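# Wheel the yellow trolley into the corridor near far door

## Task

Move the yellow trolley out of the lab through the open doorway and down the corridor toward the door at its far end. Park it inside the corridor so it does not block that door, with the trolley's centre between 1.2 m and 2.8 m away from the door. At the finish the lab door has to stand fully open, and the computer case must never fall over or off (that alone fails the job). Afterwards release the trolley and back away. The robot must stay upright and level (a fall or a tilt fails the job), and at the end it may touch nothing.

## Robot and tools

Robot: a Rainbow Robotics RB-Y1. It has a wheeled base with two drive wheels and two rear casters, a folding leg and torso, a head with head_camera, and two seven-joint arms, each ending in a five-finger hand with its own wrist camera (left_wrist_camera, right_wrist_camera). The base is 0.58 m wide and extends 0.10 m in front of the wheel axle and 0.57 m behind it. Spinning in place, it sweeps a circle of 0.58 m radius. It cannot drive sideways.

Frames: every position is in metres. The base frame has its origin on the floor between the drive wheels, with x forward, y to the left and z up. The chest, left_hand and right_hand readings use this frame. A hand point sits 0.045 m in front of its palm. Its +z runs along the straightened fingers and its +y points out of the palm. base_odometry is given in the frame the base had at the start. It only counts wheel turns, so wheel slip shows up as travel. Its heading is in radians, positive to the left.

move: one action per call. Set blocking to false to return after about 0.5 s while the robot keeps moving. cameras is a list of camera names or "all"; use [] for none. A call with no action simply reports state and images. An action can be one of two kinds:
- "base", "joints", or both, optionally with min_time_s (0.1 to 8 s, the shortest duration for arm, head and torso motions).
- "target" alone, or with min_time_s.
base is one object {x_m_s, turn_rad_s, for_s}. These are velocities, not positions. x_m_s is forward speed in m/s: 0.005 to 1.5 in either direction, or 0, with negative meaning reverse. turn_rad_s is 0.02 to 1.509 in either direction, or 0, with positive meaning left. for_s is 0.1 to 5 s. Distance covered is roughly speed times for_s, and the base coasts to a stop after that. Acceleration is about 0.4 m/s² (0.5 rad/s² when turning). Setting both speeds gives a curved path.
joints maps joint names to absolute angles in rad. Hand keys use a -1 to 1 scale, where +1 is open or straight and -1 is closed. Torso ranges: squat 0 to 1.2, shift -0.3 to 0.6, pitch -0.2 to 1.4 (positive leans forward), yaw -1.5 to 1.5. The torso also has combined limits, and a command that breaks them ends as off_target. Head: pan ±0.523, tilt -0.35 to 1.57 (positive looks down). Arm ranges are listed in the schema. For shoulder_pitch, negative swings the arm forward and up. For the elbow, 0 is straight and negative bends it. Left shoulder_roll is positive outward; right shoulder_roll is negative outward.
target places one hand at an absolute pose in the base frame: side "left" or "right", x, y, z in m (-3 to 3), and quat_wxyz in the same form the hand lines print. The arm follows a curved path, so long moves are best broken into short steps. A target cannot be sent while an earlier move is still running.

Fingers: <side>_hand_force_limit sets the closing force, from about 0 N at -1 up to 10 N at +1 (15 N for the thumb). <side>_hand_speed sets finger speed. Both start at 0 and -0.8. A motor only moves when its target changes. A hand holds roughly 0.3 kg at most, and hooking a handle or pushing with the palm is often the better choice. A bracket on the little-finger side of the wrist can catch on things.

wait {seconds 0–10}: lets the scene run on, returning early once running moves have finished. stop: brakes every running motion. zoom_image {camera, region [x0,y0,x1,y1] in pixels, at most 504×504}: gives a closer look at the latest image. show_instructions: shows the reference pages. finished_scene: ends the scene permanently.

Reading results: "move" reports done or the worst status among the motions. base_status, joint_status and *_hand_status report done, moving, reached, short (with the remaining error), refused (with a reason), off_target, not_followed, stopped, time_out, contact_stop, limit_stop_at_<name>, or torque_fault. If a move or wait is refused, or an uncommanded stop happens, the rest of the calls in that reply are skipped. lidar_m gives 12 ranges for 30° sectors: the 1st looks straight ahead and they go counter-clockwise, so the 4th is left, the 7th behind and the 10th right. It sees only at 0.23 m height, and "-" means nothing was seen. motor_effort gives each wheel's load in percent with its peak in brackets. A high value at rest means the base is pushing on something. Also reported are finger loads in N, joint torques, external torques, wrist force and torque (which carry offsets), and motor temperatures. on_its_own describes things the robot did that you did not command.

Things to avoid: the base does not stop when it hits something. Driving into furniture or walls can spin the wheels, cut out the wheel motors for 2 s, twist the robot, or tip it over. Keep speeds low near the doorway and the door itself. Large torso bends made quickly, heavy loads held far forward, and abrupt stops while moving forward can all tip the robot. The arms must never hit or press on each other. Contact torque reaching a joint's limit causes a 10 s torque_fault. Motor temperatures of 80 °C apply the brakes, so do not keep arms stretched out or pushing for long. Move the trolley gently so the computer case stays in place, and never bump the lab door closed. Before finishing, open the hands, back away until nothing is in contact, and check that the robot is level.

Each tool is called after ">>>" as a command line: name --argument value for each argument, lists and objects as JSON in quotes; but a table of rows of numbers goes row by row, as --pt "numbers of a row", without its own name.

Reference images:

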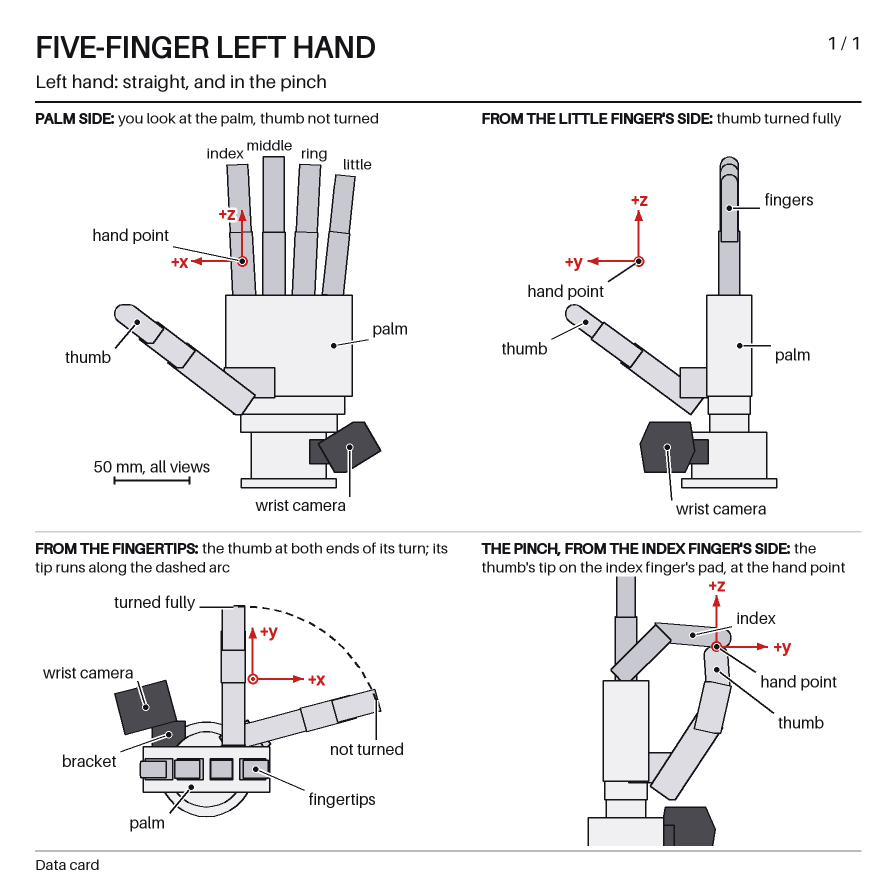

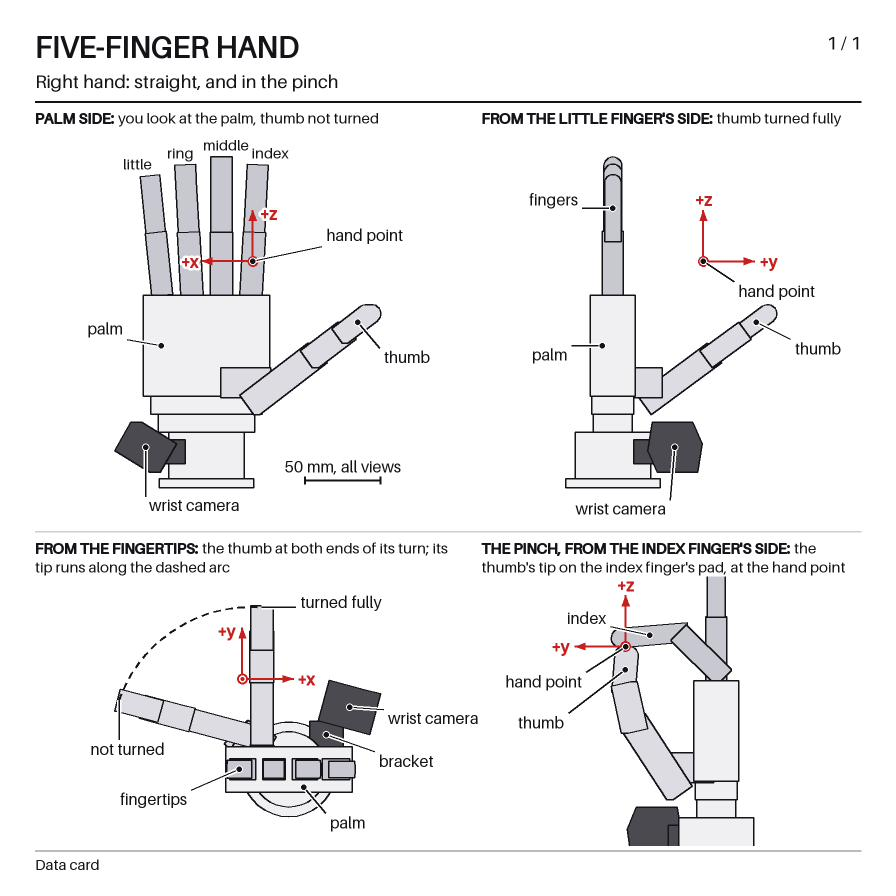

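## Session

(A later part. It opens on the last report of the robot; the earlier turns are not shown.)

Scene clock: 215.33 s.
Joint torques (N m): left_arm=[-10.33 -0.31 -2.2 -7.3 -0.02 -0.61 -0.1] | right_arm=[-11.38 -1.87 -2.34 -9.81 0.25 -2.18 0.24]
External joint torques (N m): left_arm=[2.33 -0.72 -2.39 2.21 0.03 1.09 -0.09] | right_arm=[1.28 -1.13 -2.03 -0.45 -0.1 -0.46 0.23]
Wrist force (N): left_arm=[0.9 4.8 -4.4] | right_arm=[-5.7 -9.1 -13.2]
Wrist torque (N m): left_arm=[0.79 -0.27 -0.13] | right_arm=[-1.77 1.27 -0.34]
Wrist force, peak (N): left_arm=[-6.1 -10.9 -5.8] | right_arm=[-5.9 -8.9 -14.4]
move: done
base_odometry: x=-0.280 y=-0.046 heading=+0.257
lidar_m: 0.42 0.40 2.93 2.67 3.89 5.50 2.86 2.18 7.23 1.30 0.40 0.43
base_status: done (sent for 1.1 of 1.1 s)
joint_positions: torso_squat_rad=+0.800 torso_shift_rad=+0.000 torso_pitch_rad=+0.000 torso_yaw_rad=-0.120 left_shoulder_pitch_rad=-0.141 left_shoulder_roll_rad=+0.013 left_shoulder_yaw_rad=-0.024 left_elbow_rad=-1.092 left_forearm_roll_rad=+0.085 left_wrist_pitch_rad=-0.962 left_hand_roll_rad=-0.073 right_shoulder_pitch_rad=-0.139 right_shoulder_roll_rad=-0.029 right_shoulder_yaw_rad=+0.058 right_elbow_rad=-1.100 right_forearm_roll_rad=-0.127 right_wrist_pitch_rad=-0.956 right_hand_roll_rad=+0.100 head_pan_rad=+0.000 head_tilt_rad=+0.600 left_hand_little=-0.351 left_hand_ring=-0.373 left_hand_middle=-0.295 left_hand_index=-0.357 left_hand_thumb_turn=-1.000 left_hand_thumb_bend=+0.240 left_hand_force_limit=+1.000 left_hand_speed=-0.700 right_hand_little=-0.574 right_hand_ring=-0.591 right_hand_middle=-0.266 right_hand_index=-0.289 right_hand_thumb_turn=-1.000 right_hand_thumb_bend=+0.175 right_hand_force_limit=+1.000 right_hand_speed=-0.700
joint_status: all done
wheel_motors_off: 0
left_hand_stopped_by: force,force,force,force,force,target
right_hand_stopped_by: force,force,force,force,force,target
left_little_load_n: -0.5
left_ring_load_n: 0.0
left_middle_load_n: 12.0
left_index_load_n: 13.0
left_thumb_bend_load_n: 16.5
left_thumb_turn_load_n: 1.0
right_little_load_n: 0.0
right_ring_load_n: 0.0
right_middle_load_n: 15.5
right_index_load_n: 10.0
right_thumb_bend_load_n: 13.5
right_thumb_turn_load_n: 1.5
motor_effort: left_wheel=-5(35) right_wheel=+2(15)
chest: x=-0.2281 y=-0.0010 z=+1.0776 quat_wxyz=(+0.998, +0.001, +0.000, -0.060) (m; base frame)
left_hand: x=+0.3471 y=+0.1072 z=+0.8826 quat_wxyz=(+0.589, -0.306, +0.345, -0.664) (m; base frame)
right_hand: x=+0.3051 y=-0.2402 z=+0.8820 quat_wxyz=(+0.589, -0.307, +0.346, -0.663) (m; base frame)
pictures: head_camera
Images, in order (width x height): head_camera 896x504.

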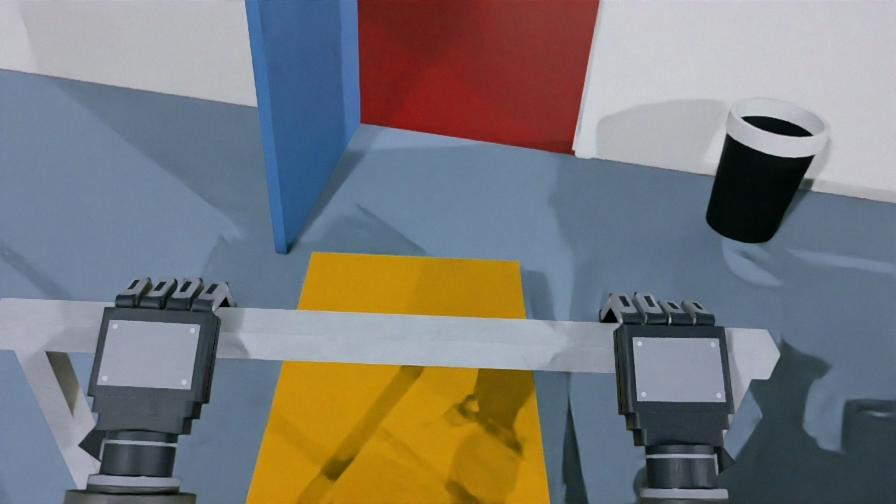

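>>> move --base '{"turn_rad_s": 0.08, "for_s": 0.6}' --joints '{"torso_yaw_rad": -0.16}' --min_time_s 0.7

>>> move --base '{"x_m_s": 0.25, "turn_rad_s": -0.035, "for_s": 2.2}' --cameras '["head_camera"]'

Scene clock: 217.90 s.
Joint torques (N m): left_arm=[-10.81 -0.45 -2.2 -7.5 -0.11 -0.6 -0.15] | right_arm=[-11.45 -1.82 -1.69 -8.41 0.42 -1.06 0.3]
External joint torques (N m): left_arm=[1.85 -0.85 -2.4 2.01 -0.06 1.1 -0.14] | right_arm=[1.2 -1.07 -1.37 0.95 0.08 0.66 0.3]
Wrist force (N): left_arm=[0.8 4.5 -4.6] | right_arm=[-4.7 -13.9 -13.2]
Wrist torque (N m): left_arm=[0.79 -0.27 -0.13] | right_arm=[-2.01 1.13 -0.31]
Wrist force, peak (N): left_arm=[0.9 5.3 -4.6] | right_arm=[-3.4 -15.6 -14.0]
move: done
base_odometry: x=-0.280 y=-0.047 heading=+0.305
lidar_m: 0.42 0.40 2.92 3.21 3.88 5.50 3.45 2.19 1.30 1.32 0.39 0.43
base_status: done (sent for 0.6 of 0.6 s)
joint_positions: torso_squat_rad=+0.800 torso_shift_rad=+0.000 torso_pitch_rad=+0.000 torso_yaw_rad=-0.160 left_shoulder_pitch_rad=-0.141 left_shoulder_roll_rad=+0.013 left_shoulder_yaw_rad=-0.024 left_elbow_rad=-1.092 left_forearm_roll_rad=+0.085 left_wrist_pitch_rad=-0.962 left_hand_roll_rad=-0.073 right_shoulder_pitch_rad=-0.139 right_shoulder_roll_rad=-0.029 right_shoulder_yaw_rad=+0.058 right_elbow_rad=-1.100 right_forearm_roll_rad=-0.127 right_wrist_pitch_rad=-0.956 right_hand_roll_rad=+0.100 head_pan_rad=+0.000 head_tilt_rad=+0.600 left_hand_little=-0.351 left_hand_ring=-0.373 left_hand_middle=-0.295 left_hand_index=-0.357 left_hand_thumb_turn=-1.000 left_hand_thumb_bend=+0.240 left_hand_force_limit=+1.000 left_hand_speed=-0.700 right_hand_little=-0.574 right_hand_ring=-0.591 right_hand_middle=-0.266 right_hand_index=-0.289 right_hand_thumb_turn=-1.000 right_hand_thumb_bend=+0.175 right_hand_force_limit=+1.000 right_hand_speed=-0.700
joint_status: all done
wheel_motors_off: 0
left_hand_stopped_by: force,force,force,force,force,target
right_hand_stopped_by: force,force,force,force,force,target
left_little_load_n: 0.0
left_ring_load_n: 0.0
left_middle_load_n: 12.0
left_index_load_n: 13.0
left_thumb_bend_load_n: 17.0
left_thumb_turn_load_n: 1.0
right_little_load_n: 0.0
right_ring_load_n: 0.0
right_middle_load_n: 15.5
right_index_load_n: 10.5
right_thumb_bend_load_n: 13.5
right_thumb_turn_load_n: 1.5
motor_effort: left_wheel=+2(27) right_wheel=+12(25)
chest: x=-0.2281 y=-0.0010 z=+1.0776 quat_wxyz=(+0.997, +0.001, +0.000, -0.080) (m; base frame)
left_hand: x=+0.3509 y=+0.0841 z=+0.8825 quat_wxyz=(+0.576, -0.299, +0.351, -0.676) (m; base frame)
right_hand: x=+0.2950 y=-0.2614 z=+0.8822 quat_wxyz=(+0.575, -0.299, +0.351, -0.675) (m; base frame)
pictures: none

Scene clock: 221.03 s.
Joint torques (N m): left_arm=[-7.43 1.23 0.71 -3.2 0.16 1.77 -0.68] | right_arm=[-9.14 -0.27 1.1 -10.04 1.13 -4.26 0.06]
External joint torques (N m): left_arm=[5.22 0.84 0.52 6.31 0.21 3.47 -0.67] | right_arm=[3.51 0.5 1.42 -0.68 0.78 -2.54 0.06]
Wrist force (N): left_arm=[1.7 -8.0 -5.9] | right_arm=[-0.9 0.4 -3.2]
Wrist torque (N m): left_arm=[0.40 -0.33 0.06] | right_arm=[-1.89 0.63 0.12]
Wrist force, peak (N): left_arm=[-1.8 -28.1 -16.9] | right_arm=[-3.0 -30.3 -28.3]
move: done
base_odometry: x=+0.252 y=+0.094 heading=+0.227
lidar_m: 0.42 0.38 3.27 2.81 3.30 6.07 3.02 2.71 1.48 1.48 0.41 0.43
base_status: done (sent for 2.2 of 2.2 s)
joint_positions: torso_squat_rad=+0.800 torso_shift_rad=+0.000 torso_pitch_rad=+0.000 torso_yaw_rad=-0.160 left_shoulder_pitch_rad=-0.142 left_shoulder_roll_rad=+0.013 left_shoulder_yaw_rad=-0.025 left_elbow_rad=-1.093 left_forearm_roll_rad=+0.085 left_wrist_pitch_rad=-0.962 left_hand_roll_rad=-0.072 right_shoulder_pitch_rad=-0.139 right_shoulder_roll_rad=-0.029 right_shoulder_yaw_rad=+0.057 right_elbow_rad=-1.100 right_forearm_roll_rad=-0.127 right_wrist_pitch_rad=-0.956 right_hand_roll_rad=+0.100 head_pan_rad=+0.000 head_tilt_rad=+0.600 left_hand_little=-0.351 left_hand_ring=-0.373 left_hand_middle=-0.295 left_hand_index=-0.357 left_hand_thumb_turn=-1.000 left_hand_thumb_bend=+0.240 left_hand_force_limit=+1.000 left_hand_speed=-0.700 right_hand_little=-0.574 right_hand_ring=-0.590 right_hand_middle=-0.266 right_hand_index=-0.289 right_hand_thumb_turn=-1.000 right_hand_thumb_bend=+0.175 right_hand_force_limit=+1.000 right_hand_speed=-0.700
joint_status: not commanded
wheel_motors_off: 0
left_hand_stopped_by: force,force,force,force,force,target
right_hand_stopped_by: force,force,force,force,force,target
left_little_load_n: 0.0
left_ring_load_n: 0.0
left_middle_load_n: 12.0
left_index_load_n: 13.0
left_thumb_bend_load_n: 16.5
left_thumb_turn_load_n: 1.0
right_little_load_n: 0.5
right_ring_load_n: 9.0
right_middle_load_n: 15.0
right_index_load_n: 10.0
right_thumb_bend_load_n: 14.5
right_thumb_turn_load_n: 2.0
motor_effort: left_wheel=-8(55) right_wheel=-1(44)
chest: x=-0.2280 y=-0.0011 z=+1.0776 quat_wxyz=(+0.997, +0.001, +0.000, -0.080) (m; base frame)
left_hand: x=+0.3510 y=+0.0834 z=+0.8835 quat_wxyz=(+0.575, -0.298, +0.350, -0.676) (m; base frame)
right_hand: x=+0.2953 y=-0.2619 z=+0.8820 quat_wxyz=(+0.575, -0.300, +0.352, -0.675) (m; base frame)
pictures: head_camera
Images, in order (width x height): head_camera 896x504.

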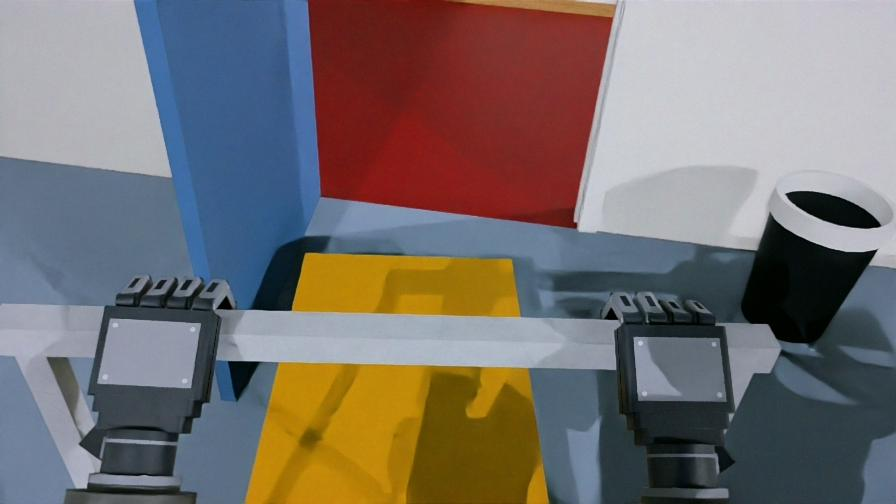

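>>> move --base '{"x_m_s": 0.25, "turn_rad_s": -0.035, "for_s": 1.6}'

>>> move --base '{"turn_rad_s": -0.12, "for_s": 0.9}' --joints '{"torso_yaw_rad": -0.06}' --min_time_s 1.1 --cameras '["head_camera"]'

Scene clock: 227.60 s.
Joint torques (N m): left_arm=[-2.32 -2.28 -5 5.47 -0.53 6.94 0.37] | right_arm=[-6.7 -3.6 -4.67 -11.77 -0.67 -6.36 0.6]
External joint torques (N m): left_arm=[10.39 -2.7 -5.2 14.99 -0.48 8.63 0.38] | right_arm=[5.98 -2.86 -4.36 -2.4 -1.01 -4.64 0.59]
Wrist force (N): left_arm=[-6.7 -30.7 -1.4] | right_arm=[-10.4 6.6 1.7]
Wrist torque (N m): left_arm=[-0.94 0.38 0.94] | right_arm=[-2.00 0.22 0.21]
Wrist force, peak (N): left_arm=[-11.5 -56.2 -27.9] | right_arm=[-15.2 22.6 22.4]
move: done
base_odometry: x=+0.645 y=+0.170 heading=+0.171
lidar_m: 0.42 0.38 2.75 2.82 3.62 5.74 3.81 3.56 1.59 1.66 0.40 0.43
base_status: done (sent for 1.6 of 1.6 s)
joint_positions: torso_squat_rad=+0.800 torso_shift_rad=+0.000 torso_pitch_rad=-0.001 torso_yaw_rad=-0.159 left_shoulder_pitch_rad=-0.143 left_shoulder_roll_rad=+0.014 left_shoulder_yaw_rad=-0.024 left_elbow_rad=-1.095 left_forearm_roll_rad=+0.086 left_wrist_pitch_rad=-0.963 left_hand_roll_rad=-0.073 right_shoulder_pitch_rad=-0.140 right_shoulder_roll_rad=-0.029 right_shoulder_yaw_rad=+0.058 right_elbow_rad=-1.100 right_forearm_roll_rad=-0.127 right_wrist_pitch_rad=-0.955 right_hand_roll_rad=+0.100 head_pan_rad=+0.000 head_tilt_rad=+0.600 left_hand_little=-0.351 left_hand_ring=-0.373 left_hand_middle=-0.295 left_hand_index=-0.357 left_hand_thumb_turn=-1.000 left_hand_thumb_bend=+0.240 left_hand_force_limit=+1.000 left_hand_speed=-0.700 right_hand_little=-0.574 right_hand_ring=-0.590 right_hand_middle=-0.266 right_hand_index=-0.289 right_hand_thumb_turn=-1.000 right_hand_thumb_bend=+0.175 right_hand_force_limit=+1.000 right_hand_speed=-0.700
joint_status: not commanded
wheel_motors_off: 0
left_hand_stopped_by: force,force,force,force,force,target
right_hand_stopped_by: force,force,force,force,force,target
left_little_load_n: 0.0
left_ring_load_n: 0.0
left_middle_load_n: 12.0
left_index_load_n: 13.0
left_thumb_bend_load_n: 16.5
left_thumb_turn_load_n: 1.5
right_little_load_n: 4.5
right_ring_load_n: 11.5
right_middle_load_n: 14.5
right_index_load_n: 9.5
right_thumb_bend_load_n: 15.5
right_thumb_turn_load_n: 2.5
motor_effort: left_wheel=-3(73) right_wheel=-6(27)
chest: x=-0.2282 y=-0.0010 z=+1.0776 quat_wxyz=(+0.997, +0.001, +0.000, -0.080) (m; base frame)
left_hand: x=+0.3512 y=+0.0845 z=+0.8859 quat_wxyz=(+0.577, -0.297, +0.348, -0.677) (m; base frame)
right_hand: x=+0.2956 y=-0.2603 z=+0.8822 quat_wxyz=(+0.576, -0.300, +0.351, -0.674) (m; base frame)
pictures: none

Scene clock: 229.37 s.
Joint torques (N m): left_arm=[-8.23 1.18 0.48 0.17 0.38 6.19 -0.09] | right_arm=[-6.33 -0.31 0.62 -11.47 0.69 -8.02 0.41]
External joint torques (N m): left_arm=[4.45 0.79 0.29 9.68 0.43 7.89 -0.08] | right_arm=[6.36 0.46 0.93 -2.1 0.35 -6.3 0.4]
Wrist force (N): left_arm=[-0.9 -27.4 -15.6] | right_arm=[-6.5 15.8 13.0]
Wrist torque (N m): left_arm=[0.00 -0.54 0.90] | right_arm=[-2.06 -0.07 0.87]
Wrist force, peak (N): left_arm=[-2.8 -39.1 -12.0] | right_arm=[-7.4 20.2 18.2]
move: done
base_odometry: x=+0.645 y=+0.170 heading=+0.066
lidar_m: 0.42 0.39 0.40 2.82 3.44 4.65 5.03 3.09 1.59 1.59 0.40 0.44
base_status: done (sent for 0.9 of 0.9 s)
joint_positions: torso_squat_rad=+0.800 torso_shift_rad=+0.000 torso_pitch_rad=-0.001 torso_yaw_rad=-0.060 left_shoulder_pitch_rad=-0.142 left_shoulder_roll_rad=+0.013 left_shoulder_yaw_rad=-0.025 left_elbow_rad=-1.094 left_forearm_roll_rad=+0.085 left_wrist_pitch_rad=-0.963 left_hand_roll_rad=-0.073 right_shoulder_pitch_rad=-0.140 right_shoulder_roll_rad=-0.029 right_shoulder_yaw_rad=+0.057 right_elbow_rad=-1.100 right_forearm_roll_rad=-0.127 right_wrist_pitch_rad=-0.955 right_hand_roll_rad=+0.100 head_pan_rad=+0.000 head_tilt_rad=+0.600 left_hand_little=-0.351 left_hand_ring=-0.373 left_hand_middle=-0.295 left_hand_index=-0.357 left_hand_thumb_turn=-1.000 left_hand_thumb_bend=+0.240 left_hand_force_limit=+1.000 left_hand_speed=-0.700 right_hand_little=-0.574 right_hand_ring=-0.590 right_hand_middle=-0.266 right_hand_index=-0.289 right_hand_thumb_turn=-1.000 right_hand_thumb_bend=+0.175 right_hand_force_limit=+1.000 right_hand_speed=-0.700
joint_status: all done
wheel_motors_off: 0
left_hand_stopped_by: force,force,force,force,force,target
right_hand_stopped_by: force,force,force,force,force,target
left_little_load_n: 0.0
left_ring_load_n: 0.0
left_middle_load_n: 12.0
left_index_load_n: 13.0
left_thumb_bend_load_n: 16.5
left_thumb_turn_load_n: 1.0
right_little_load_n: 7.5
right_ring_load_n: 16.0
right_middle_load_n: 15.5
right_index_load_n: 10.5
right_thumb_bend_load_n: 14.0
right_thumb_turn_load_n: 2.0
motor_effort: left_wheel=+11(52) right_wheel=-28(50)
chest: x=-0.2282 y=-0.0011 z=+1.0776 quat_wxyz=(+1.000, +0.001, +0.000, -0.030) (m; base frame)
left_hand: x=+0.3394 y=+0.1411 z=+0.8844 quat_wxyz=(+0.609, -0.314, +0.334, -0.647) (m; base frame)
right_hand: x=+0.3190 y=-0.2079 z=+0.8822 quat_wxyz=(+0.608, -0.317, +0.336, -0.645) (m; base frame)
pictures: head_camera
Images, in order (width x height): head_camera 896x504.

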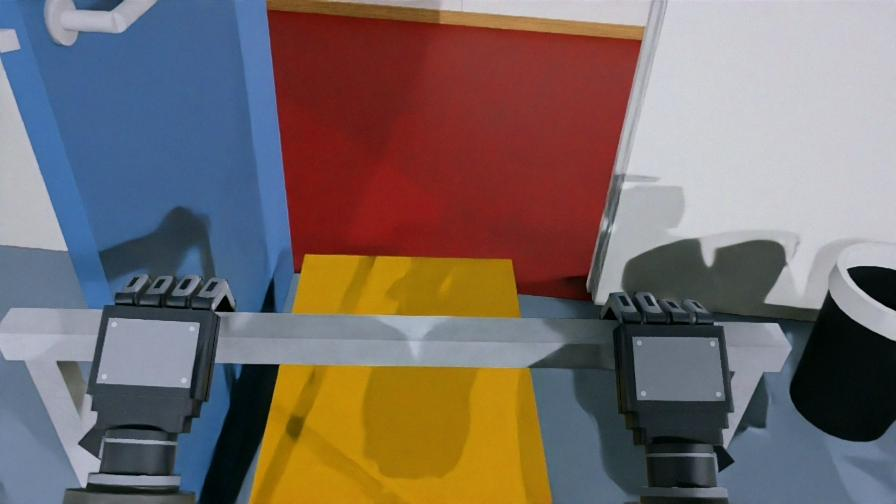

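>>> move --base '{"turn_rad_s": -0.12, "for_s": 1.25}' --joints '{"torso_yaw_rad": 0.09}' --min_time_s 1.45

>>> move --base '{"x_m_s": 0.25, "turn_rad_s": 0.028, "for_s": 2.4}' --cameras '["head_camera"]'

Scene clock: 232.87 s.
Joint torques (N m): left_arm=[-9.36 1.05 0.33 -2.66 -0.32 3.7 -0.13] | right_arm=[-9.18 -2.2 -1.22 -10.53 -0.23 -5.5 0.26]
External joint torques (N m): left_arm=[3.32 0.68 0.15 6.85 -0.27 5.4 -0.12] | right_arm=[3.49 -1.44 -0.91 -1.16 -0.57 -3.78 0.26]
Wrist force (N): left_arm=[-2.4 -14.8 -10.2] | right_arm=[-10.7 5.7 1.3]
Wrist torque (N m): left_arm=[0.44 -0.31 0.12] | right_arm=[-1.91 0.55 0.19]
Wrist force, peak (N): left_arm=[-0.8 -42.0 -22.3] | right_arm=[-7.6 26.3 25.7]
move: done
base_odometry: x=+0.645 y=+0.170 heading=-0.085
lidar_m: 0.42 0.43 0.40 3.16 2.82 3.19 6.45 3.09 1.99 1.62 1.40 0.39
base_status: done (sent for 1.27 of 1.27 s)
joint_positions: torso_squat_rad=+0.800 torso_shift_rad=+0.000 torso_pitch_rad=+0.000 torso_yaw_rad=+0.090 left_shoulder_pitch_rad=-0.142 left_shoulder_roll_rad=+0.013 left_shoulder_yaw_rad=-0.025 left_elbow_rad=-1.093 left_forearm_roll_rad=+0.085 left_wrist_pitch_rad=-0.963 left_hand_roll_rad=-0.073 right_shoulder_pitch_rad=-0.139 right_shoulder_roll_rad=-0.029 right_shoulder_yaw_rad=+0.057 right_elbow_rad=-1.100 right_forearm_roll_rad=-0.127 right_wrist_pitch_rad=-0.955 right_hand_roll_rad=+0.100 head_pan_rad=+0.000 head_tilt_rad=+0.600 left_hand_little=-0.351 left_hand_ring=-0.373 left_hand_middle=-0.295 left_hand_index=-0.357 left_hand_thumb_turn=-1.000 left_hand_thumb_bend=+0.240 left_hand_force_limit=+1.000 left_hand_speed=-0.700 right_hand_little=-0.574 right_hand_ring=-0.590 right_hand_middle=-0.266 right_hand_index=-0.289 right_hand_thumb_turn=-1.000 right_hand_thumb_bend=+0.175 right_hand_force_limit=+1.000 right_hand_speed=-0.700
joint_status: all done
wheel_motors_off: 0
left_hand_stopped_by: force,force,force,force,force,target
right_hand_stopped_by: force,force,force,force,force,target
left_little_load_n: 0.0
left_ring_load_n: 0.0
left_middle_load_n: 12.0
left_index_load_n: 13.0
left_thumb_bend_load_n: 17.0
left_thumb_turn_load_n: 1.5
right_little_load_n: 2.0
right_ring_load_n: 11.5
right_middle_load_n: 15.5
right_index_load_n: 10.0
right_thumb_bend_load_n: 14.5
right_thumb_turn_load_n: 2.0
motor_effort: left_wheel=+12(34) right_wheel=-19(50)
chest: x=-0.2282 y=-0.0010 z=+1.0776 quat_wxyz=(+0.999, +0.001, +0.000, +0.045) (m; base frame)
left_hand: x=+0.3118 y=+0.2244 z=+0.8839 quat_wxyz=(+0.656, -0.339, +0.310, -0.599) (m; base frame)
right_hand: x=+0.3435 y=-0.1235 z=+0.8823 quat_wxyz=(+0.655, -0.341, +0.311, -0.598) (m; base frame)
pictures: none

Scene clock: 236.20 s.
Joint torques (N m): left_arm=[-0.46 0.15 0.04 -7.29 0.59 -5.01 -0.54] | right_arm=[-12.33 -0.38 -0.54 -2.8 -0.29 4.54 -1.19]
External joint torques (N m): left_arm=[12.23 -0.24 -0.15 2.22 0.63 -3.31 -0.53] | right_arm=[0.31 0.38 -0.22 6.56 -0.63 6.26 -1.2]
Wrist force (N): left_arm=[3.5 25.0 25.7] | right_arm=[-4.3 -37.4 -30.5]
Wrist torque (N m): left_arm=[0.52 1.22 -0.95] | right_arm=[-2.59 1.85 -2.27]
Wrist force, peak (N): left_arm=[4.7 33.1 40.2] | right_arm=[-2.9 -51.1 -42.6]
move: done
base_odometry: x=+1.245 y=+0.143 heading=-0.018
lidar_m: 0.43 0.44 0.42 0.40 3.05 4.83 5.19 2.42 1.78 1.64 0.97 0.36
base_status: done (sent for 2.4 of 2.4 s)
joint_positions: torso_squat_rad=+0.800 torso_shift_rad=+0.000 torso_pitch_rad=+0.000 torso_yaw_rad=+0.089 left_shoulder_pitch_rad=-0.144 left_shoulder_roll_rad=+0.013 left_shoulder_yaw_rad=-0.025 left_elbow_rad=-1.092 left_forearm_roll_rad=+0.085 left_wrist_pitch_rad=-0.960 left_hand_roll_rad=-0.072 right_shoulder_pitch_rad=-0.138 right_shoulder_roll_rad=-0.029 right_shoulder_yaw_rad=+0.057 right_elbow_rad=-1.102 right_forearm_roll_rad=-0.127 right_wrist_pitch_rad=-0.958 right_hand_roll_rad=+0.100 head_pan_rad=+0.000 head_tilt_rad=+0.600 left_hand_little=-0.350 left_hand_ring=-0.371 left_hand_middle=-0.295 left_hand_index=-0.357 left_hand_thumb_turn=-1.000 left_hand_thumb_bend=+0.240 left_hand_force_limit=+1.000 left_hand_speed=-0.700 right_hand_little=-0.574 right_hand_ring=-0.591 right_hand_middle=-0.266 right_hand_index=-0.289 right_hand_thumb_turn=-1.000 right_hand_thumb_bend=+0.175 right_hand_force_limit=+1.000 right_hand_speed=-0.700
joint_status: not commanded
wheel_motors_off: 0
left_hand_stopped_by: force,force,force,force,force,target
right_hand_stopped_by: force,force,force,force,force,target
left_little_load_n: 5.5
left_ring_load_n: 9.0
left_middle_load_n: 12.0
left_index_load_n: 13.0
left_thumb_bend_load_n: 16.5
left_thumb_turn_load_n: 1.0
right_little_load_n: 0.0
right_ring_load_n: 0.0
right_middle_load_n: 14.5
right_index_load_n: 9.5
right_thumb_bend_load_n: 15.5
right_thumb_turn_load_n: 2.0
motor_effort: left_wheel=-7(54) right_wheel=-1(44)
chest: x=-0.2281 y=-0.0010 z=+1.0776 quat_wxyz=(+0.999, +0.001, +0.000, +0.045) (m; base frame)
left_hand: x=+0.3129 y=+0.2236 z=+0.8838 quat_wxyz=(+0.655, -0.339, +0.311, -0.600) (m; base frame)
right_hand: x=+0.3431 y=-0.1246 z=+0.8834 quat_wxyz=(+0.655, -0.340, +0.310, -0.599) (m; base frame)
pictures: head_camera
Images, in order (width x height): head_camera 896x504.

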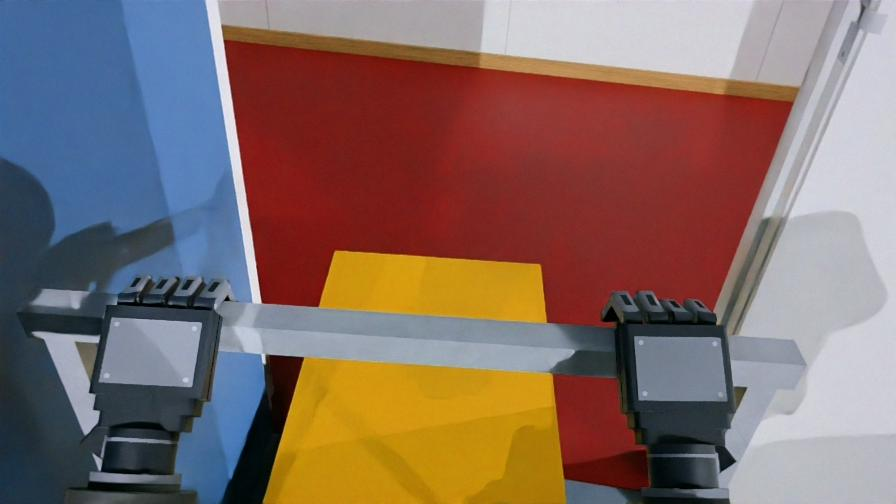

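>>> move --base '{"x_m_s": 0.25, "turn_rad_s": 0.02, "for_s": 2.4}' --cameras '["head_camera"]'

Scene clock: 241.23 s.
Joint torques (N m): left_arm=[14.61 4.54 9.37 -7.75 3.49 -12.19 -1.18] | right_arm=[-24.21 7.84 11.19 3.51 1.65 15.94 -4.05]
External joint torques (N m): left_arm=[27.41 4.19 9.17 1.78 3.54 -10.49 -1.17] | right_arm=[-11.59 8.67 11.52 12.87 1.3 17.65 -4.06]
Wrist force (N): left_arm=[18.2 58.8 72.0] | right_arm=[17.5 -86.6 -69.3]
Wrist torque (N m): left_arm=[0.12 3.21 -1.48] | right_arm=[-3.98 2.45 -5.18]
Wrist force, peak (N): left_arm=[21.4 70.0 89.9] | right_arm=[21.4 -105.6 -89.7]
move: done
base_odometry: x=+1.845 y=+0.149 heading=+0.027
lidar_m: 0.42 0.44 0.41 0.39 0.41 0.58 4.95 2.16 0.94 0.60 0.49 0.36
base_status: done (sent for 2.4 of 2.4 s)
joint_positions: torso_squat_rad=+0.800 torso_shift_rad=+0.000 torso_pitch_rad=-0.001 torso_yaw_rad=+0.088 left_shoulder_pitch_rad=-0.148 left_shoulder_roll_rad=+0.012 left_shoulder_yaw_rad=-0.027 left_elbow_rad=-1.092 left_forearm_roll_rad=+0.085 left_wrist_pitch_rad=-0.959 left_hand_roll_rad=-0.072 right_shoulder_pitch_rad=-0.135 right_shoulder_roll_rad=-0.031 right_shoulder_yaw_rad=+0.054 right_elbow_rad=-1.103 right_forearm_roll_rad=-0.127 right_wrist_pitch_rad=-0.961 right_hand_roll_rad=+0.101 head_pan_rad=+0.000 head_tilt_rad=+0.600 left_hand_little=-0.331 left_hand_ring=-0.337 left_hand_middle=-0.295 left_hand_index=-0.356 left_hand_thumb_turn=-1.000 left_hand_thumb_bend=+0.241 left_hand_force_limit=+1.000 left_hand_speed=-0.700 right_hand_little=-0.574 right_hand_ring=-0.591 right_hand_middle=-0.266 right_hand_index=-0.289 right_hand_thumb_turn=-1.000 right_hand_thumb_bend=+0.176 right_hand_force_limit=+1.000 right_hand_speed=-0.700
joint_status: not commanded
wheel_motors_off: 0
left_hand_stopped_by: force,force,force,force,force,target
right_hand_stopped_by: force,force,force,force,force,target
left_little_load_n: 21.0
left_ring_load_n: 19.0
left_middle_load_n: 10.5
left_index_load_n: 13.0
left_thumb_bend_load_n: 22.0
left_thumb_turn_load_n: 3.0
right_little_load_n: 0.0
right_ring_load_n: 0.0
right_middle_load_n: 11.0
right_index_load_n: 5.5
right_thumb_bend_load_n: 24.5
right_thumb_turn_load_n: 0.5
motor_effort: left_wheel=-42(64) right_wheel=+32(61)
chest: x=-0.2283 y=-0.0012 z=+1.0776 quat_wxyz=(+0.999, +0.001, +0.000, +0.044) (m; base frame)
left_hand: x=+0.3143 y=+0.2202 z=+0.8856 quat_wxyz=(+0.654, -0.338, +0.311, -0.602) (m; base frame)
right_hand: x=+0.3422 y=-0.1286 z=+0.8835 quat_wxyz=(+0.653, -0.339, +0.311, -0.602) (m; base frame)
pictures: head_camera
Images, in order (width x height): head_camera 896x504.

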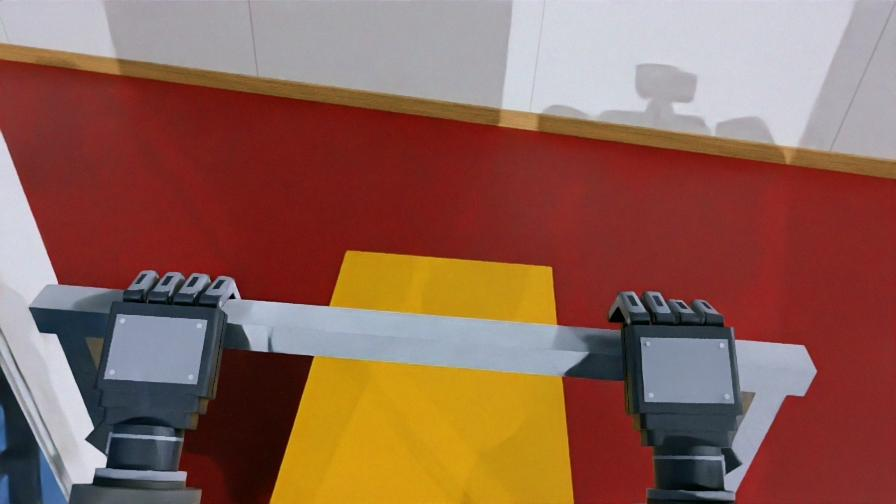

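>>> move --joints '{"torso_yaw_rad": 0.02}' --min_time_s 1.0

>>> move --base '{"x_m_s": 0.25, "for_s": 2.2}' --cameras '["all"]'

Scene clock: 245.93 s.
Joint torques (N m): left_arm=[-10.31 0.92 1.23 -7.91 -0.11 -0.74 -0.45] | right_arm=[-10.51 -1.58 -1.35 -8.17 0.2 -1.6 -0.22]
External joint torques (N m): left_arm=[2.35 0.54 1.04 1.6 -0.06 0.96 -0.44] | right_arm=[2.15 -0.83 -1.04 1.19 -0.14 0.12 -0.22]
Wrist force (N): left_arm=[0.3 3.8 -4.9] | right_arm=[-7.3 -8.2 -11.3]
Wrist torque (N m): left_arm=[0.96 -0.32 -0.22] | right_arm=[-1.73 1.48 -0.44]
Wrist force, peak (N): left_arm=[18.4 58.7 72.4] | right_arm=[18.4 -87.3 -70.3]
move: done
base_odometry: x=+1.844 y=+0.149 heading=+0.028
lidar_m: 0.42 0.44 0.41 0.39 0.41 0.59 4.95 2.15 0.94 0.59 0.49 0.36
base_status: not commanded
joint_positions: torso_squat_rad=+0.800 torso_shift_rad=+0.000 torso_pitch_rad=+0.000 torso_yaw_rad=+0.020 left_shoulder_pitch_rad=-0.141 left_shoulder_roll_rad=+0.013 left_shoulder_yaw_rad=-0.025 left_elbow_rad=-1.092 left_forearm_roll_rad=+0.085 left_wrist_pitch_rad=-0.962 left_hand_roll_rad=-0.072 right_shoulder_pitch_rad=-0.139 right_shoulder_roll_rad=-0.029 right_shoulder_yaw_rad=+0.057 right_elbow_rad=-1.100 right_forearm_roll_rad=-0.127 right_wrist_pitch_rad=-0.956 right_hand_roll_rad=+0.100 head_pan_rad=+0.000 head_tilt_rad=+0.600 left_hand_little=-0.334 left_hand_ring=-0.341 left_hand_middle=-0.295 left_hand_index=-0.356 left_hand_thumb_turn=-1.000 left_hand_thumb_bend=+0.241 left_hand_force_limit=+1.000 left_hand_speed=-0.700 right_hand_little=-0.574 right_hand_ring=-0.591 right_hand_middle=-0.266 right_hand_index=-0.289 right_hand_thumb_turn=-1.000 right_hand_thumb_bend=+0.176 right_hand_force_limit=+1.000 right_hand_speed=-0.700
joint_status: all done
wheel_motors_off: 0
left_hand_stopped_by: force,force,force,force,force,target
right_hand_stopped_by: force,force,force,force,force,target
left_little_load_n: 0.0
left_ring_load_n: 0.0
left_middle_load_n: 11.5
left_index_load_n: 10.5
left_thumb_bend_load_n: 17.0
left_thumb_turn_load_n: 1.0
right_little_load_n: 0.0
right_ring_load_n: 0.0
right_middle_load_n: 14.5
right_index_load_n: 8.0
right_thumb_bend_load_n: 17.5
right_thumb_turn_load_n: 1.0
motor_effort: left_wheel=-9(43) right_wheel=+5(32)
chest: x=-0.2281 y=-0.0010 z=+1.0776 quat_wxyz=(+1.000, +0.001, +0.000, +0.010) (m; base frame)
left_hand: x=+0.3264 y=+0.1858 z=+0.8826 quat_wxyz=(+0.634, -0.329, +0.323, -0.622) (m; base frame)
right_hand: x=+0.3333 y=-0.1635 z=+0.8825 quat_wxyz=(+0.634, -0.330, +0.323, -0.621) (m; base frame)
pictures: none

Scene clock: 249.07 s.
Joint torques (N m): left_arm=[-9.39 1.3 -0.26 -5.4 -0.07 1.11 -0.6] | right_arm=[-8.08 -1.7 -1.74 -9.47 -0.31 -4.63 0.3]
External joint torques (N m): left_arm=[3.28 0.92 -0.45 4.11 -0.02 2.81 -0.6] | right_arm=[4.56 -0.94 -1.42 -0.1 -0.65 -2.91 0.3]
Wrist force (N): left_arm=[1.6 -3.8 -7.3] | right_arm=[-13.0 1.7 -2.3]
Wrist torque (N m): left_arm=[0.77 -0.39 -0.08] | right_arm=[-1.81 1.12 -0.09]
Wrist force, peak (N): left_arm=[0.9 -28.5 -16.8] | right_arm=[-7.3 -29.3 -25.9]
move: done
base_odometry: x=+2.394 y=+0.165 heading=+0.028
lidar_m: 0.42 0.44 0.42 0.63 0.46 0.56 5.08 2.55 0.56 1.45 2.51 0.37
base_status: done (sent for 2.2 of 2.2 s)
joint_positions: torso_squat_rad=+0.800 torso_shift_rad=+0.000 torso_pitch_rad=+0.000 torso_yaw_rad=+0.020 left_shoulder_pitch_rad=-0.142 left_shoulder_roll_rad=+0.013 left_shoulder_yaw_rad=-0.025 left_elbow_rad=-1.092 left_forearm_roll_rad=+0.085 left_wrist_pitch_rad=-0.962 left_hand_roll_rad=-0.072 right_shoulder_pitch_rad=-0.139 right_shoulder_roll_rad=-0.029 right_shoulder_yaw_rad=+0.058 right_elbow_rad=-1.100 right_forearm_roll_rad=-0.127 right_wrist_pitch_rad=-0.955 right_hand_roll_rad=+0.100 head_pan_rad=+0.000 head_tilt_rad=+0.600 left_hand_little=-0.334 left_hand_ring=-0.341 left_hand_middle=-0.295 left_hand_index=-0.356 left_hand_thumb_turn=-1.000 left_hand_thumb_bend=+0.241 left_hand_force_limit=+1.000 left_hand_speed=-0.700 right_hand_little=-0.574 right_hand_ring=-0.590 right_hand_middle=-0.266 right_hand_index=-0.289 right_hand_thumb_turn=-1.000 right_hand_thumb_bend=+0.176 right_hand_force_limit=+1.000 right_hand_speed=-0.700
joint_status: not commanded
wheel_motors_off: 0
left_hand_stopped_by: force,force,force,force,force,target
right_hand_stopped_by: force,force,force,force,force,target
left_little_load_n: 0.0
left_ring_load_n: 0.0
left_middle_load_n: 11.5
left_index_load_n: 10.5
left_thumb_bend_load_n: 17.0
left_thumb_turn_load_n: 1.0
right_little_load_n: 0.0
right_ring_load_n: 8.0
right_middle_load_n: 14.5
right_index_load_n: 8.5
right_thumb_bend_load_n: 18.0
right_thumb_turn_load_n: 1.0
motor_effort: left_wheel=-4(38) right_wheel=-4(35)
chest: x=-0.2279 y=-0.0010 z=+1.0776 quat_wxyz=(+1.000, +0.001, +0.000, +0.010) (m; base frame)
left_hand: x=+0.3265 y=+0.1860 z=+0.8831 quat_wxyz=(+0.634, -0.329, +0.322, -0.622) (m; base frame)
right_hand: x=+0.3337 y=-0.1632 z=+0.8823 quat_wxyz=(+0.634, -0.330, +0.323, -0.620) (m; base frame)
pictures: head_camera, left_wrist_camera, right_wrist_camera
Images, in order (width x height): head_camera 896x504, left_wrist_camera 504x504, right_wrist_camera 504x504.

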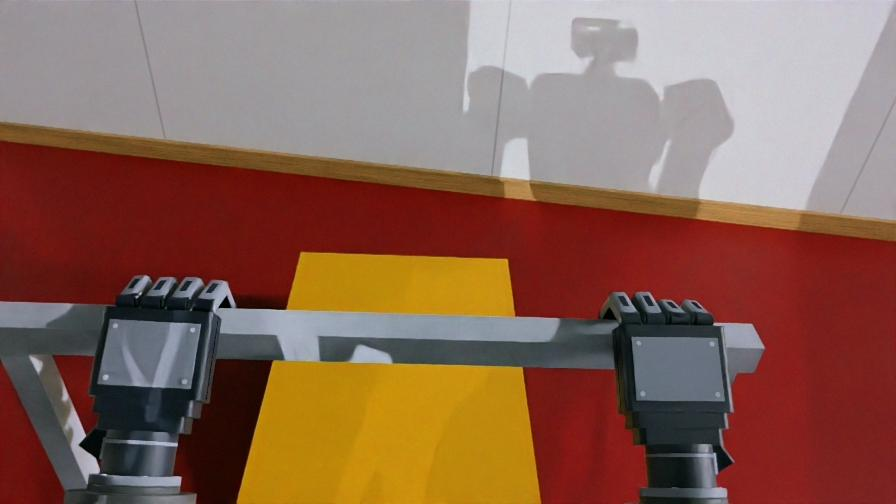

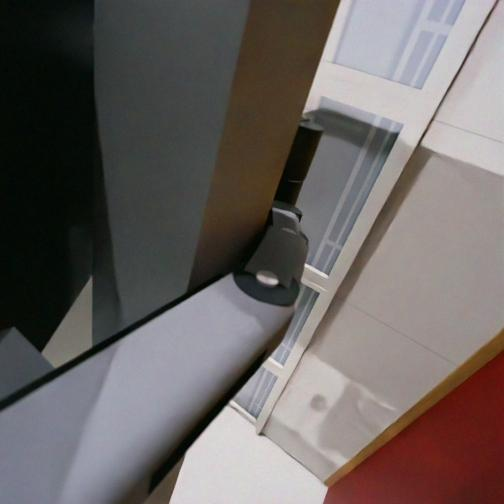

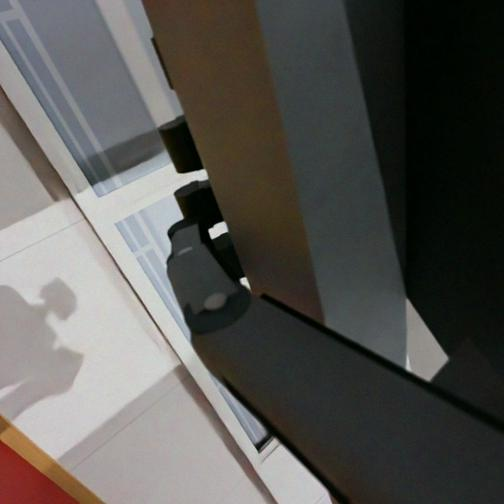

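>>> move --joints '{"head_pan_rad": 0.52, "head_tilt_rad": 0.25}' --cameras '["head_camera"]'

>>> move --joints '{"head_pan_rad": -0.52, "head_tilt_rad": 0.25}' --cameras '["head_camera"]'

Scene clock: 250.47 s.
Joint torques (N m): left_arm=[-9.39 1.18 -0.2 -5.3 0.03 1.19 -0.55] | right_arm=[-7.87 -2 -1.77 -9.6 -0.32 -4.62 0.29]
External joint torques (N m): left_arm=[3.28 0.8 -0.39 4.2 0.07 2.89 -0.54] | right_arm=[4.8 -1.24 -1.46 -0.24 -0.66 -2.91 0.28]
Wrist force (N): left_arm=[1.7 -3.7 -7.3] | right_arm=[-13.1 1.4 -2.3]
Wrist torque (N m): left_arm=[0.81 -0.40 -0.07] | right_arm=[-1.81 1.13 -0.15]
Wrist force, peak (N): left_arm=[1.5 -4.2 -7.8] | right_arm=[-13.7 1.4 -2.7]
move: done
base_odometry: x=+2.394 y=+0.165 heading=+0.028
lidar_m: 0.42 0.44 0.43 0.62 0.46 0.57 5.07 2.54 0.56 1.45 2.51 0.37
base_status: not commanded
joint_positions: torso_squat_rad=+0.800 torso_shift_rad=+0.000 torso_pitch_rad=+0.000 torso_yaw_rad=+0.020 left_shoulder_pitch_rad=-0.142 left_shoulder_roll_rad=+0.013 left_shoulder_yaw_rad=-0.025 left_elbow_rad=-1.092 left_forearm_roll_rad=+0.085 left_wrist_pitch_rad=-0.962 left_hand_roll_rad=-0.072 right_shoulder_pitch_rad=-0.139 right_shoulder_roll_rad=-0.029 right_shoulder_yaw_rad=+0.058 right_elbow_rad=-1.100 right_forearm_roll_rad=-0.127 right_wrist_pitch_rad=-0.955 right_hand_roll_rad=+0.100 head_pan_rad=+0.520 head_tilt_rad=+0.250 left_hand_little=-0.334 left_hand_ring=-0.341 left_hand_middle=-0.295 left_hand_index=-0.356 left_hand_thumb_turn=-1.000 left_hand_thumb_bend=+0.241 left_hand_force_limit=+1.000 left_hand_speed=-0.700 right_hand_little=-0.574 right_hand_ring=-0.590 right_hand_middle=-0.266 right_hand_index=-0.289 right_hand_thumb_turn=-1.000 right_hand_thumb_bend=+0.176 right_hand_force_limit=+1.000 right_hand_speed=-0.700
joint_status: all done
wheel_motors_off: 0
left_hand_stopped_by: force,force,force,force,force,target
right_hand_stopped_by: force,force,force,force,force,target
left_little_load_n: 0.0
left_ring_load_n: 0.0
left_middle_load_n: 12.0
left_index_load_n: 10.5
left_thumb_bend_load_n: 17.0
left_thumb_turn_load_n: 1.0
right_little_load_n: 0.0
right_ring_load_n: 8.0
right_middle_load_n: 14.5
right_index_load_n: 8.0
right_thumb_bend_load_n: 18.0
right_thumb_turn_load_n: 1.0
motor_effort: left_wheel=-2(4) right_wheel=-5(5)
chest: x=-0.2279 y=-0.0010 z=+1.0776 quat_wxyz=(+1.000, +0.001, +0.000, +0.010) (m; base frame)
left_hand: x=+0.3265 y=+0.1860 z=+0.8831 quat_wxyz=(+0.634, -0.329, +0.322, -0.622) (m; base frame)
right_hand: x=+0.3337 y=-0.1632 z=+0.8823 quat_wxyz=(+0.634, -0.330, +0.323, -0.620) (m; base frame)
pictures: head_camera
Images, in order (width x height): head_camera 896x504.

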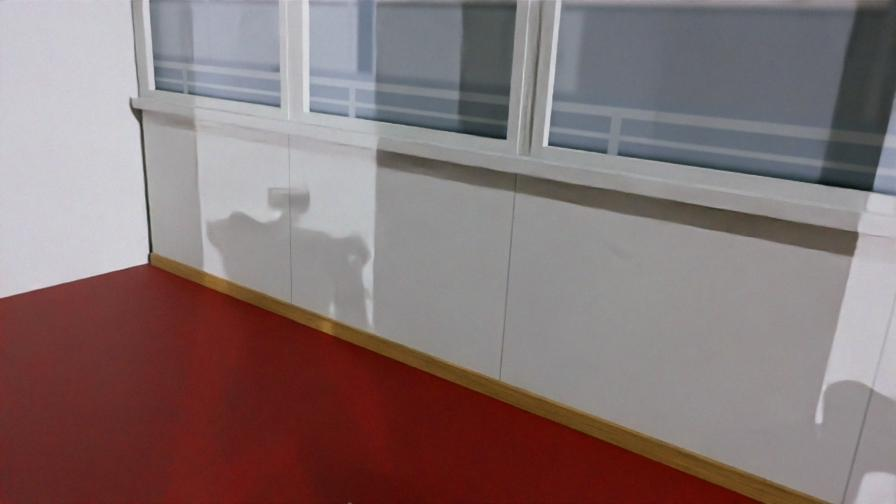

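Scene clock: 251.83 s.
Joint torques (N m): left_arm=[-9.17 1.01 -0.16 -5.33 -0.16 1.13 -0.74] | right_arm=[-7.76 -2.13 -1.68 -9.68 -0.36 -4.62 0.28]
External joint torques (N m): left_arm=[3.49 0.63 -0.35 4.18 -0.11 2.83 -0.73] | right_arm=[4.91 -1.38 -1.36 -0.32 -0.7 -2.9 0.27]
Wrist force (N): left_arm=[1.5 -3.6 -7.5] | right_arm=[-13.1 1.6 -1.9]
Wrist torque (N m): left_arm=[0.81 -0.41 -0.08] | right_arm=[-1.80 1.08 -0.11]
Wrist force, peak (N): left_arm=[1.6 -3.8 -7.6] | right_arm=[-13.9 1.5 -1.5]
move: done
base_odometry: x=+2.394 y=+0.165 heading=+0.028
lidar_m: 0.42 0.44 0.43 0.62 0.46 0.56 5.08 2.55 0.56 1.46 2.51 0.37
base_status: not commanded
joint_positions: torso_squat_rad=+0.800 torso_shift_rad=+0.000 torso_pitch_rad=+0.000 torso_yaw_rad=+0.020 left_shoulder_pitch_rad=-0.142 left_shoulder_roll_rad=+0.013 left_shoulder_yaw_rad=-0.025 left_elbow_rad=-1.092 left_forearm_roll_rad=+0.085 left_wrist_pitch_rad=-0.962 left_hand_roll_rad=-0.072 right_shoulder_pitch_rad=-0.139 right_shoulder_roll_rad=-0.029 right_shoulder_yaw_rad=+0.058 right_elbow_rad=-1.100 right_forearm_roll_rad=-0.127 right_wrist_pitch_rad=-0.955 right_hand_roll_rad=+0.100 head_pan_rad=-0.520 head_tilt_rad=+0.250 left_hand_little=-0.334 left_hand_ring=-0.341 left_hand_middle=-0.295 left_hand_index=-0.356 left_hand_thumb_turn=-1.000 left_hand_thumb_bend=+0.241 left_hand_force_limit=+1.000 left_hand_speed=-0.700 right_hand_little=-0.574 right_hand_ring=-0.590 right_hand_middle=-0.266 right_hand_index=-0.289 right_hand_thumb_turn=-1.000 right_hand_thumb_bend=+0.176 right_hand_force_limit=+1.000 right_hand_speed=-0.700
joint_status: all done
wheel_motors_off: 0
left_hand_stopped_by: force,force,force,force,force,target
right_hand_stopped_by: force,force,force,force,force,target
left_little_load_n: 0.0
left_ring_load_n: 0.0
left_middle_load_n: 12.0
left_index_load_n: 10.0
left_thumb_bend_load_n: 17.5
left_thumb_turn_load_n: 1.0
right_little_load_n: 0.0
right_ring_load_n: 8.0
right_middle_load_n: 14.5
right_index_load_n: 8.0
right_thumb_bend_load_n: 18.0
right_thumb_turn_load_n: 1.0
motor_effort: left_wheel=-4(4) right_wheel=-5(5)
chest: x=-0.2279 y=-0.0010 z=+1.0776 quat_wxyz=(+1.000, +0.001, +0.000, +0.010) (m; base frame)
left_hand: x=+0.3265 y=+0.1861 z=+0.8831 quat_wxyz=(+0.634, -0.329, +0.322, -0.622) (m; base frame)
right_hand: x=+0.3337 y=-0.1632 z=+0.8823 quat_wxyz=(+0.634, -0.330, +0.323, -0.620) (m; base frame)
pictures: head_camera
Images, in order (width x height): head_camera 896x504.

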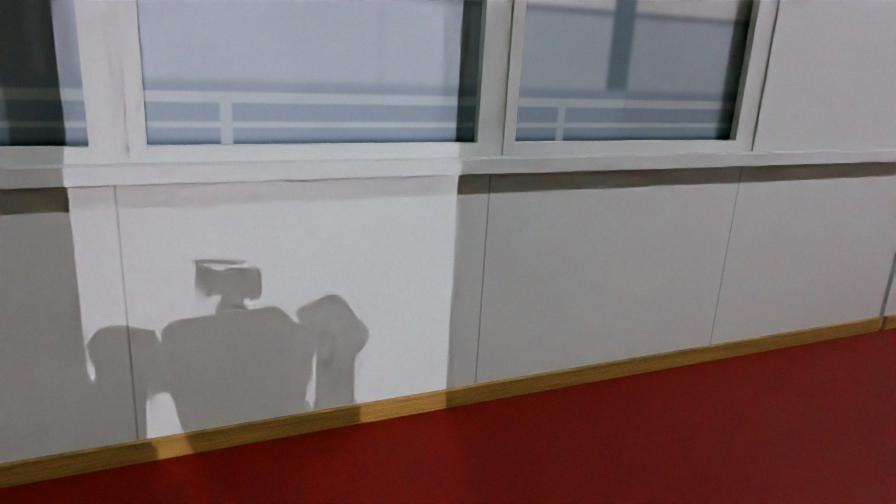

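>>> zoom_image --camera "head_camera" --region '[696, 100, 896, 400]'

Scaled by 1.680 from the camera's 896x504 image, which has a finer 1280x720 frame.

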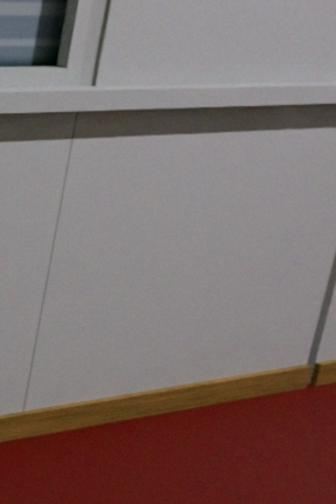

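>>> move --joints '{"head_pan_rad": 0.0, "head_tilt_rad": 0.5}' --cameras '["left_wrist_camera", "right_wrist_camera"]'

>>> zoom_image --camera "left_wrist_camera" --region '[160, 300, 364, 504]'

>>> zoom_image --camera "right_wrist_camera" --region '[180, 300, 384, 504]'

Scene clock: 257.77 s.
Joint torques (N m): left_arm=[-9.46 0.68 0.15 -5.12 -0.02 1.15 -0.77] | right_arm=[-7.92 -2.12 -1.82 -9.66 -0.27 -4.74 0.3]
External joint torques (N m): left_arm=[3.2 0.3 -0.03 4.39 0.03 2.85 -0.76] | right_arm=[4.74 -1.37 -1.51 -0.3 -0.61 -3.02 0.29]
Wrist force (N): left_arm=[1.7 -3.3 -7.2] | right_arm=[-13.2 1.2 -2.0]
Wrist torque (N m): left_arm=[0.87 -0.41 -0.09] | right_arm=[-1.86 1.13 -0.16]
Wrist force, peak (N): left_arm=[1.6 -3.7 -7.5] | right_arm=[-14.2 1.7 -2.2]
move: done
base_odometry: x=+2.394 y=+0.165 heading=+0.028
lidar_m: 0.43 0.44 0.42 0.63 0.46 0.57 5.07 2.55 0.56 1.45 2.50 0.37
base_status: not commanded
joint_positions: torso_squat_rad=+0.800 torso_shift_rad=+0.000 torso_pitch_rad=+0.000 torso_yaw_rad=+0.020 left_shoulder_pitch_rad=-0.142 left_shoulder_roll_rad=+0.013 left_shoulder_yaw_rad=-0.025 left_elbow_rad=-1.092 left_forearm_roll_rad=+0.085 left_wrist_pitch_rad=-0.962 left_hand_roll_rad=-0.072 right_shoulder_pitch_rad=-0.139 right_shoulder_roll_rad=-0.029 right_shoulder_yaw_rad=+0.058 right_elbow_rad=-1.100 right_forearm_roll_rad=-0.127 right_wrist_pitch_rad=-0.955 right_hand_roll_rad=+0.100 head_pan_rad=+0.000 head_tilt_rad=+0.500 left_hand_little=-0.334 left_hand_ring=-0.341 left_hand_middle=-0.295 left_hand_index=-0.356 left_hand_thumb_turn=-1.000 left_hand_thumb_bend=+0.241 left_hand_force_limit=+1.000 left_hand_speed=-0.700 right_hand_little=-0.574 right_hand_ring=-0.590 right_hand_middle=-0.266 right_hand_index=-0.289 right_hand_thumb_turn=-1.000 right_hand_thumb_bend=+0.176 right_hand_force_limit=+1.000 right_hand_speed=-0.700
joint_status: all done
wheel_motors_off: 0
left_hand_stopped_by: force,force,force,force,force,target
right_hand_stopped_by: force,force,force,force,force,target
left_little_load_n: 0.0
left_ring_load_n: 0.0
left_middle_load_n: 12.0
left_index_load_n: 10.0
left_thumb_bend_load_n: 17.0
left_thumb_turn_load_n: 1.0
right_little_load_n: 0.0
right_ring_load_n: 8.0
right_middle_load_n: 14.5
right_index_load_n: 8.0
right_thumb_bend_load_n: 18.0
right_thumb_turn_load_n: 1.0
motor_effort: left_wheel=-2(5) right_wheel=-5(5)
chest: x=-0.2279 y=-0.0010 z=+1.0776 quat_wxyz=(+1.000, +0.001, +0.000, +0.010) (m; base frame)
left_hand: x=+0.3265 y=+0.1861 z=+0.8831 quat_wxyz=(+0.634, -0.329, +0.322, -0.622) (m; base frame)
right_hand: x=+0.3337 y=-0.1632 z=+0.8823 quat_wxyz=(+0.634, -0.330, +0.323, -0.620) (m; base frame)
pictures: left_wrist_camera, right_wrist_camera
Images, in order (width x height): left_wrist_camera 504x504, right_wrist_camera 504x504.

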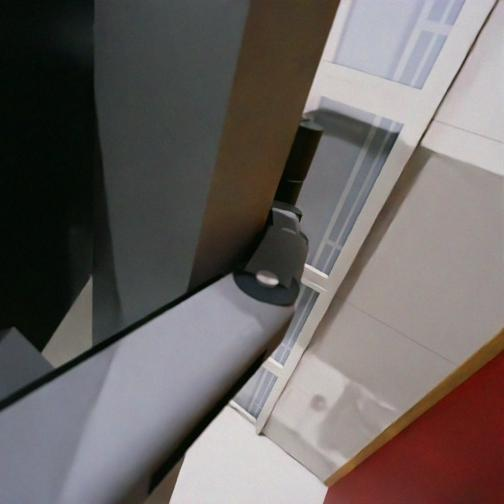

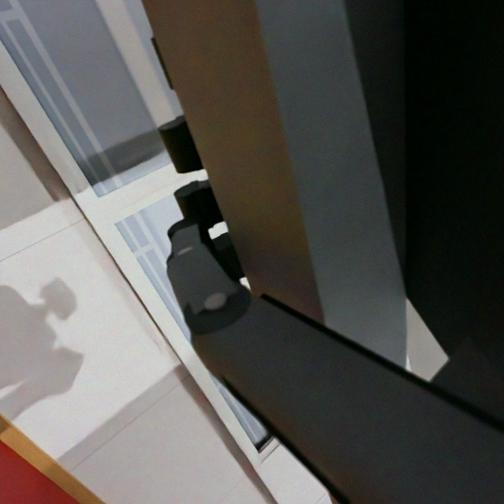

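Scaled by 2.471 from the camera's 504x504 image, which has a finer 720x720 frame.

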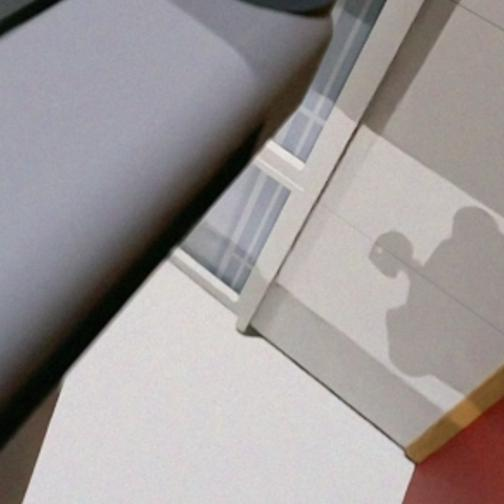

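Scaled by 2.471 from the camera's 504x504 image, which has a finer 720x720 frame.

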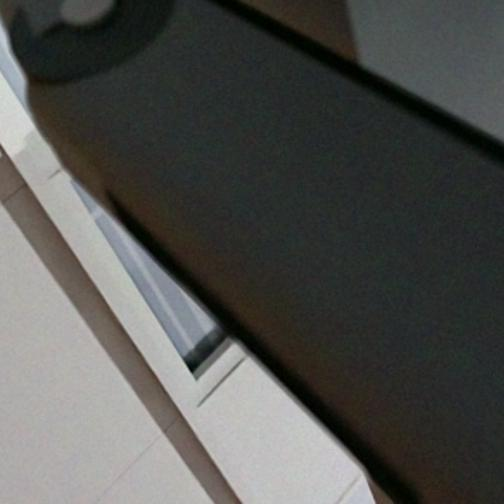

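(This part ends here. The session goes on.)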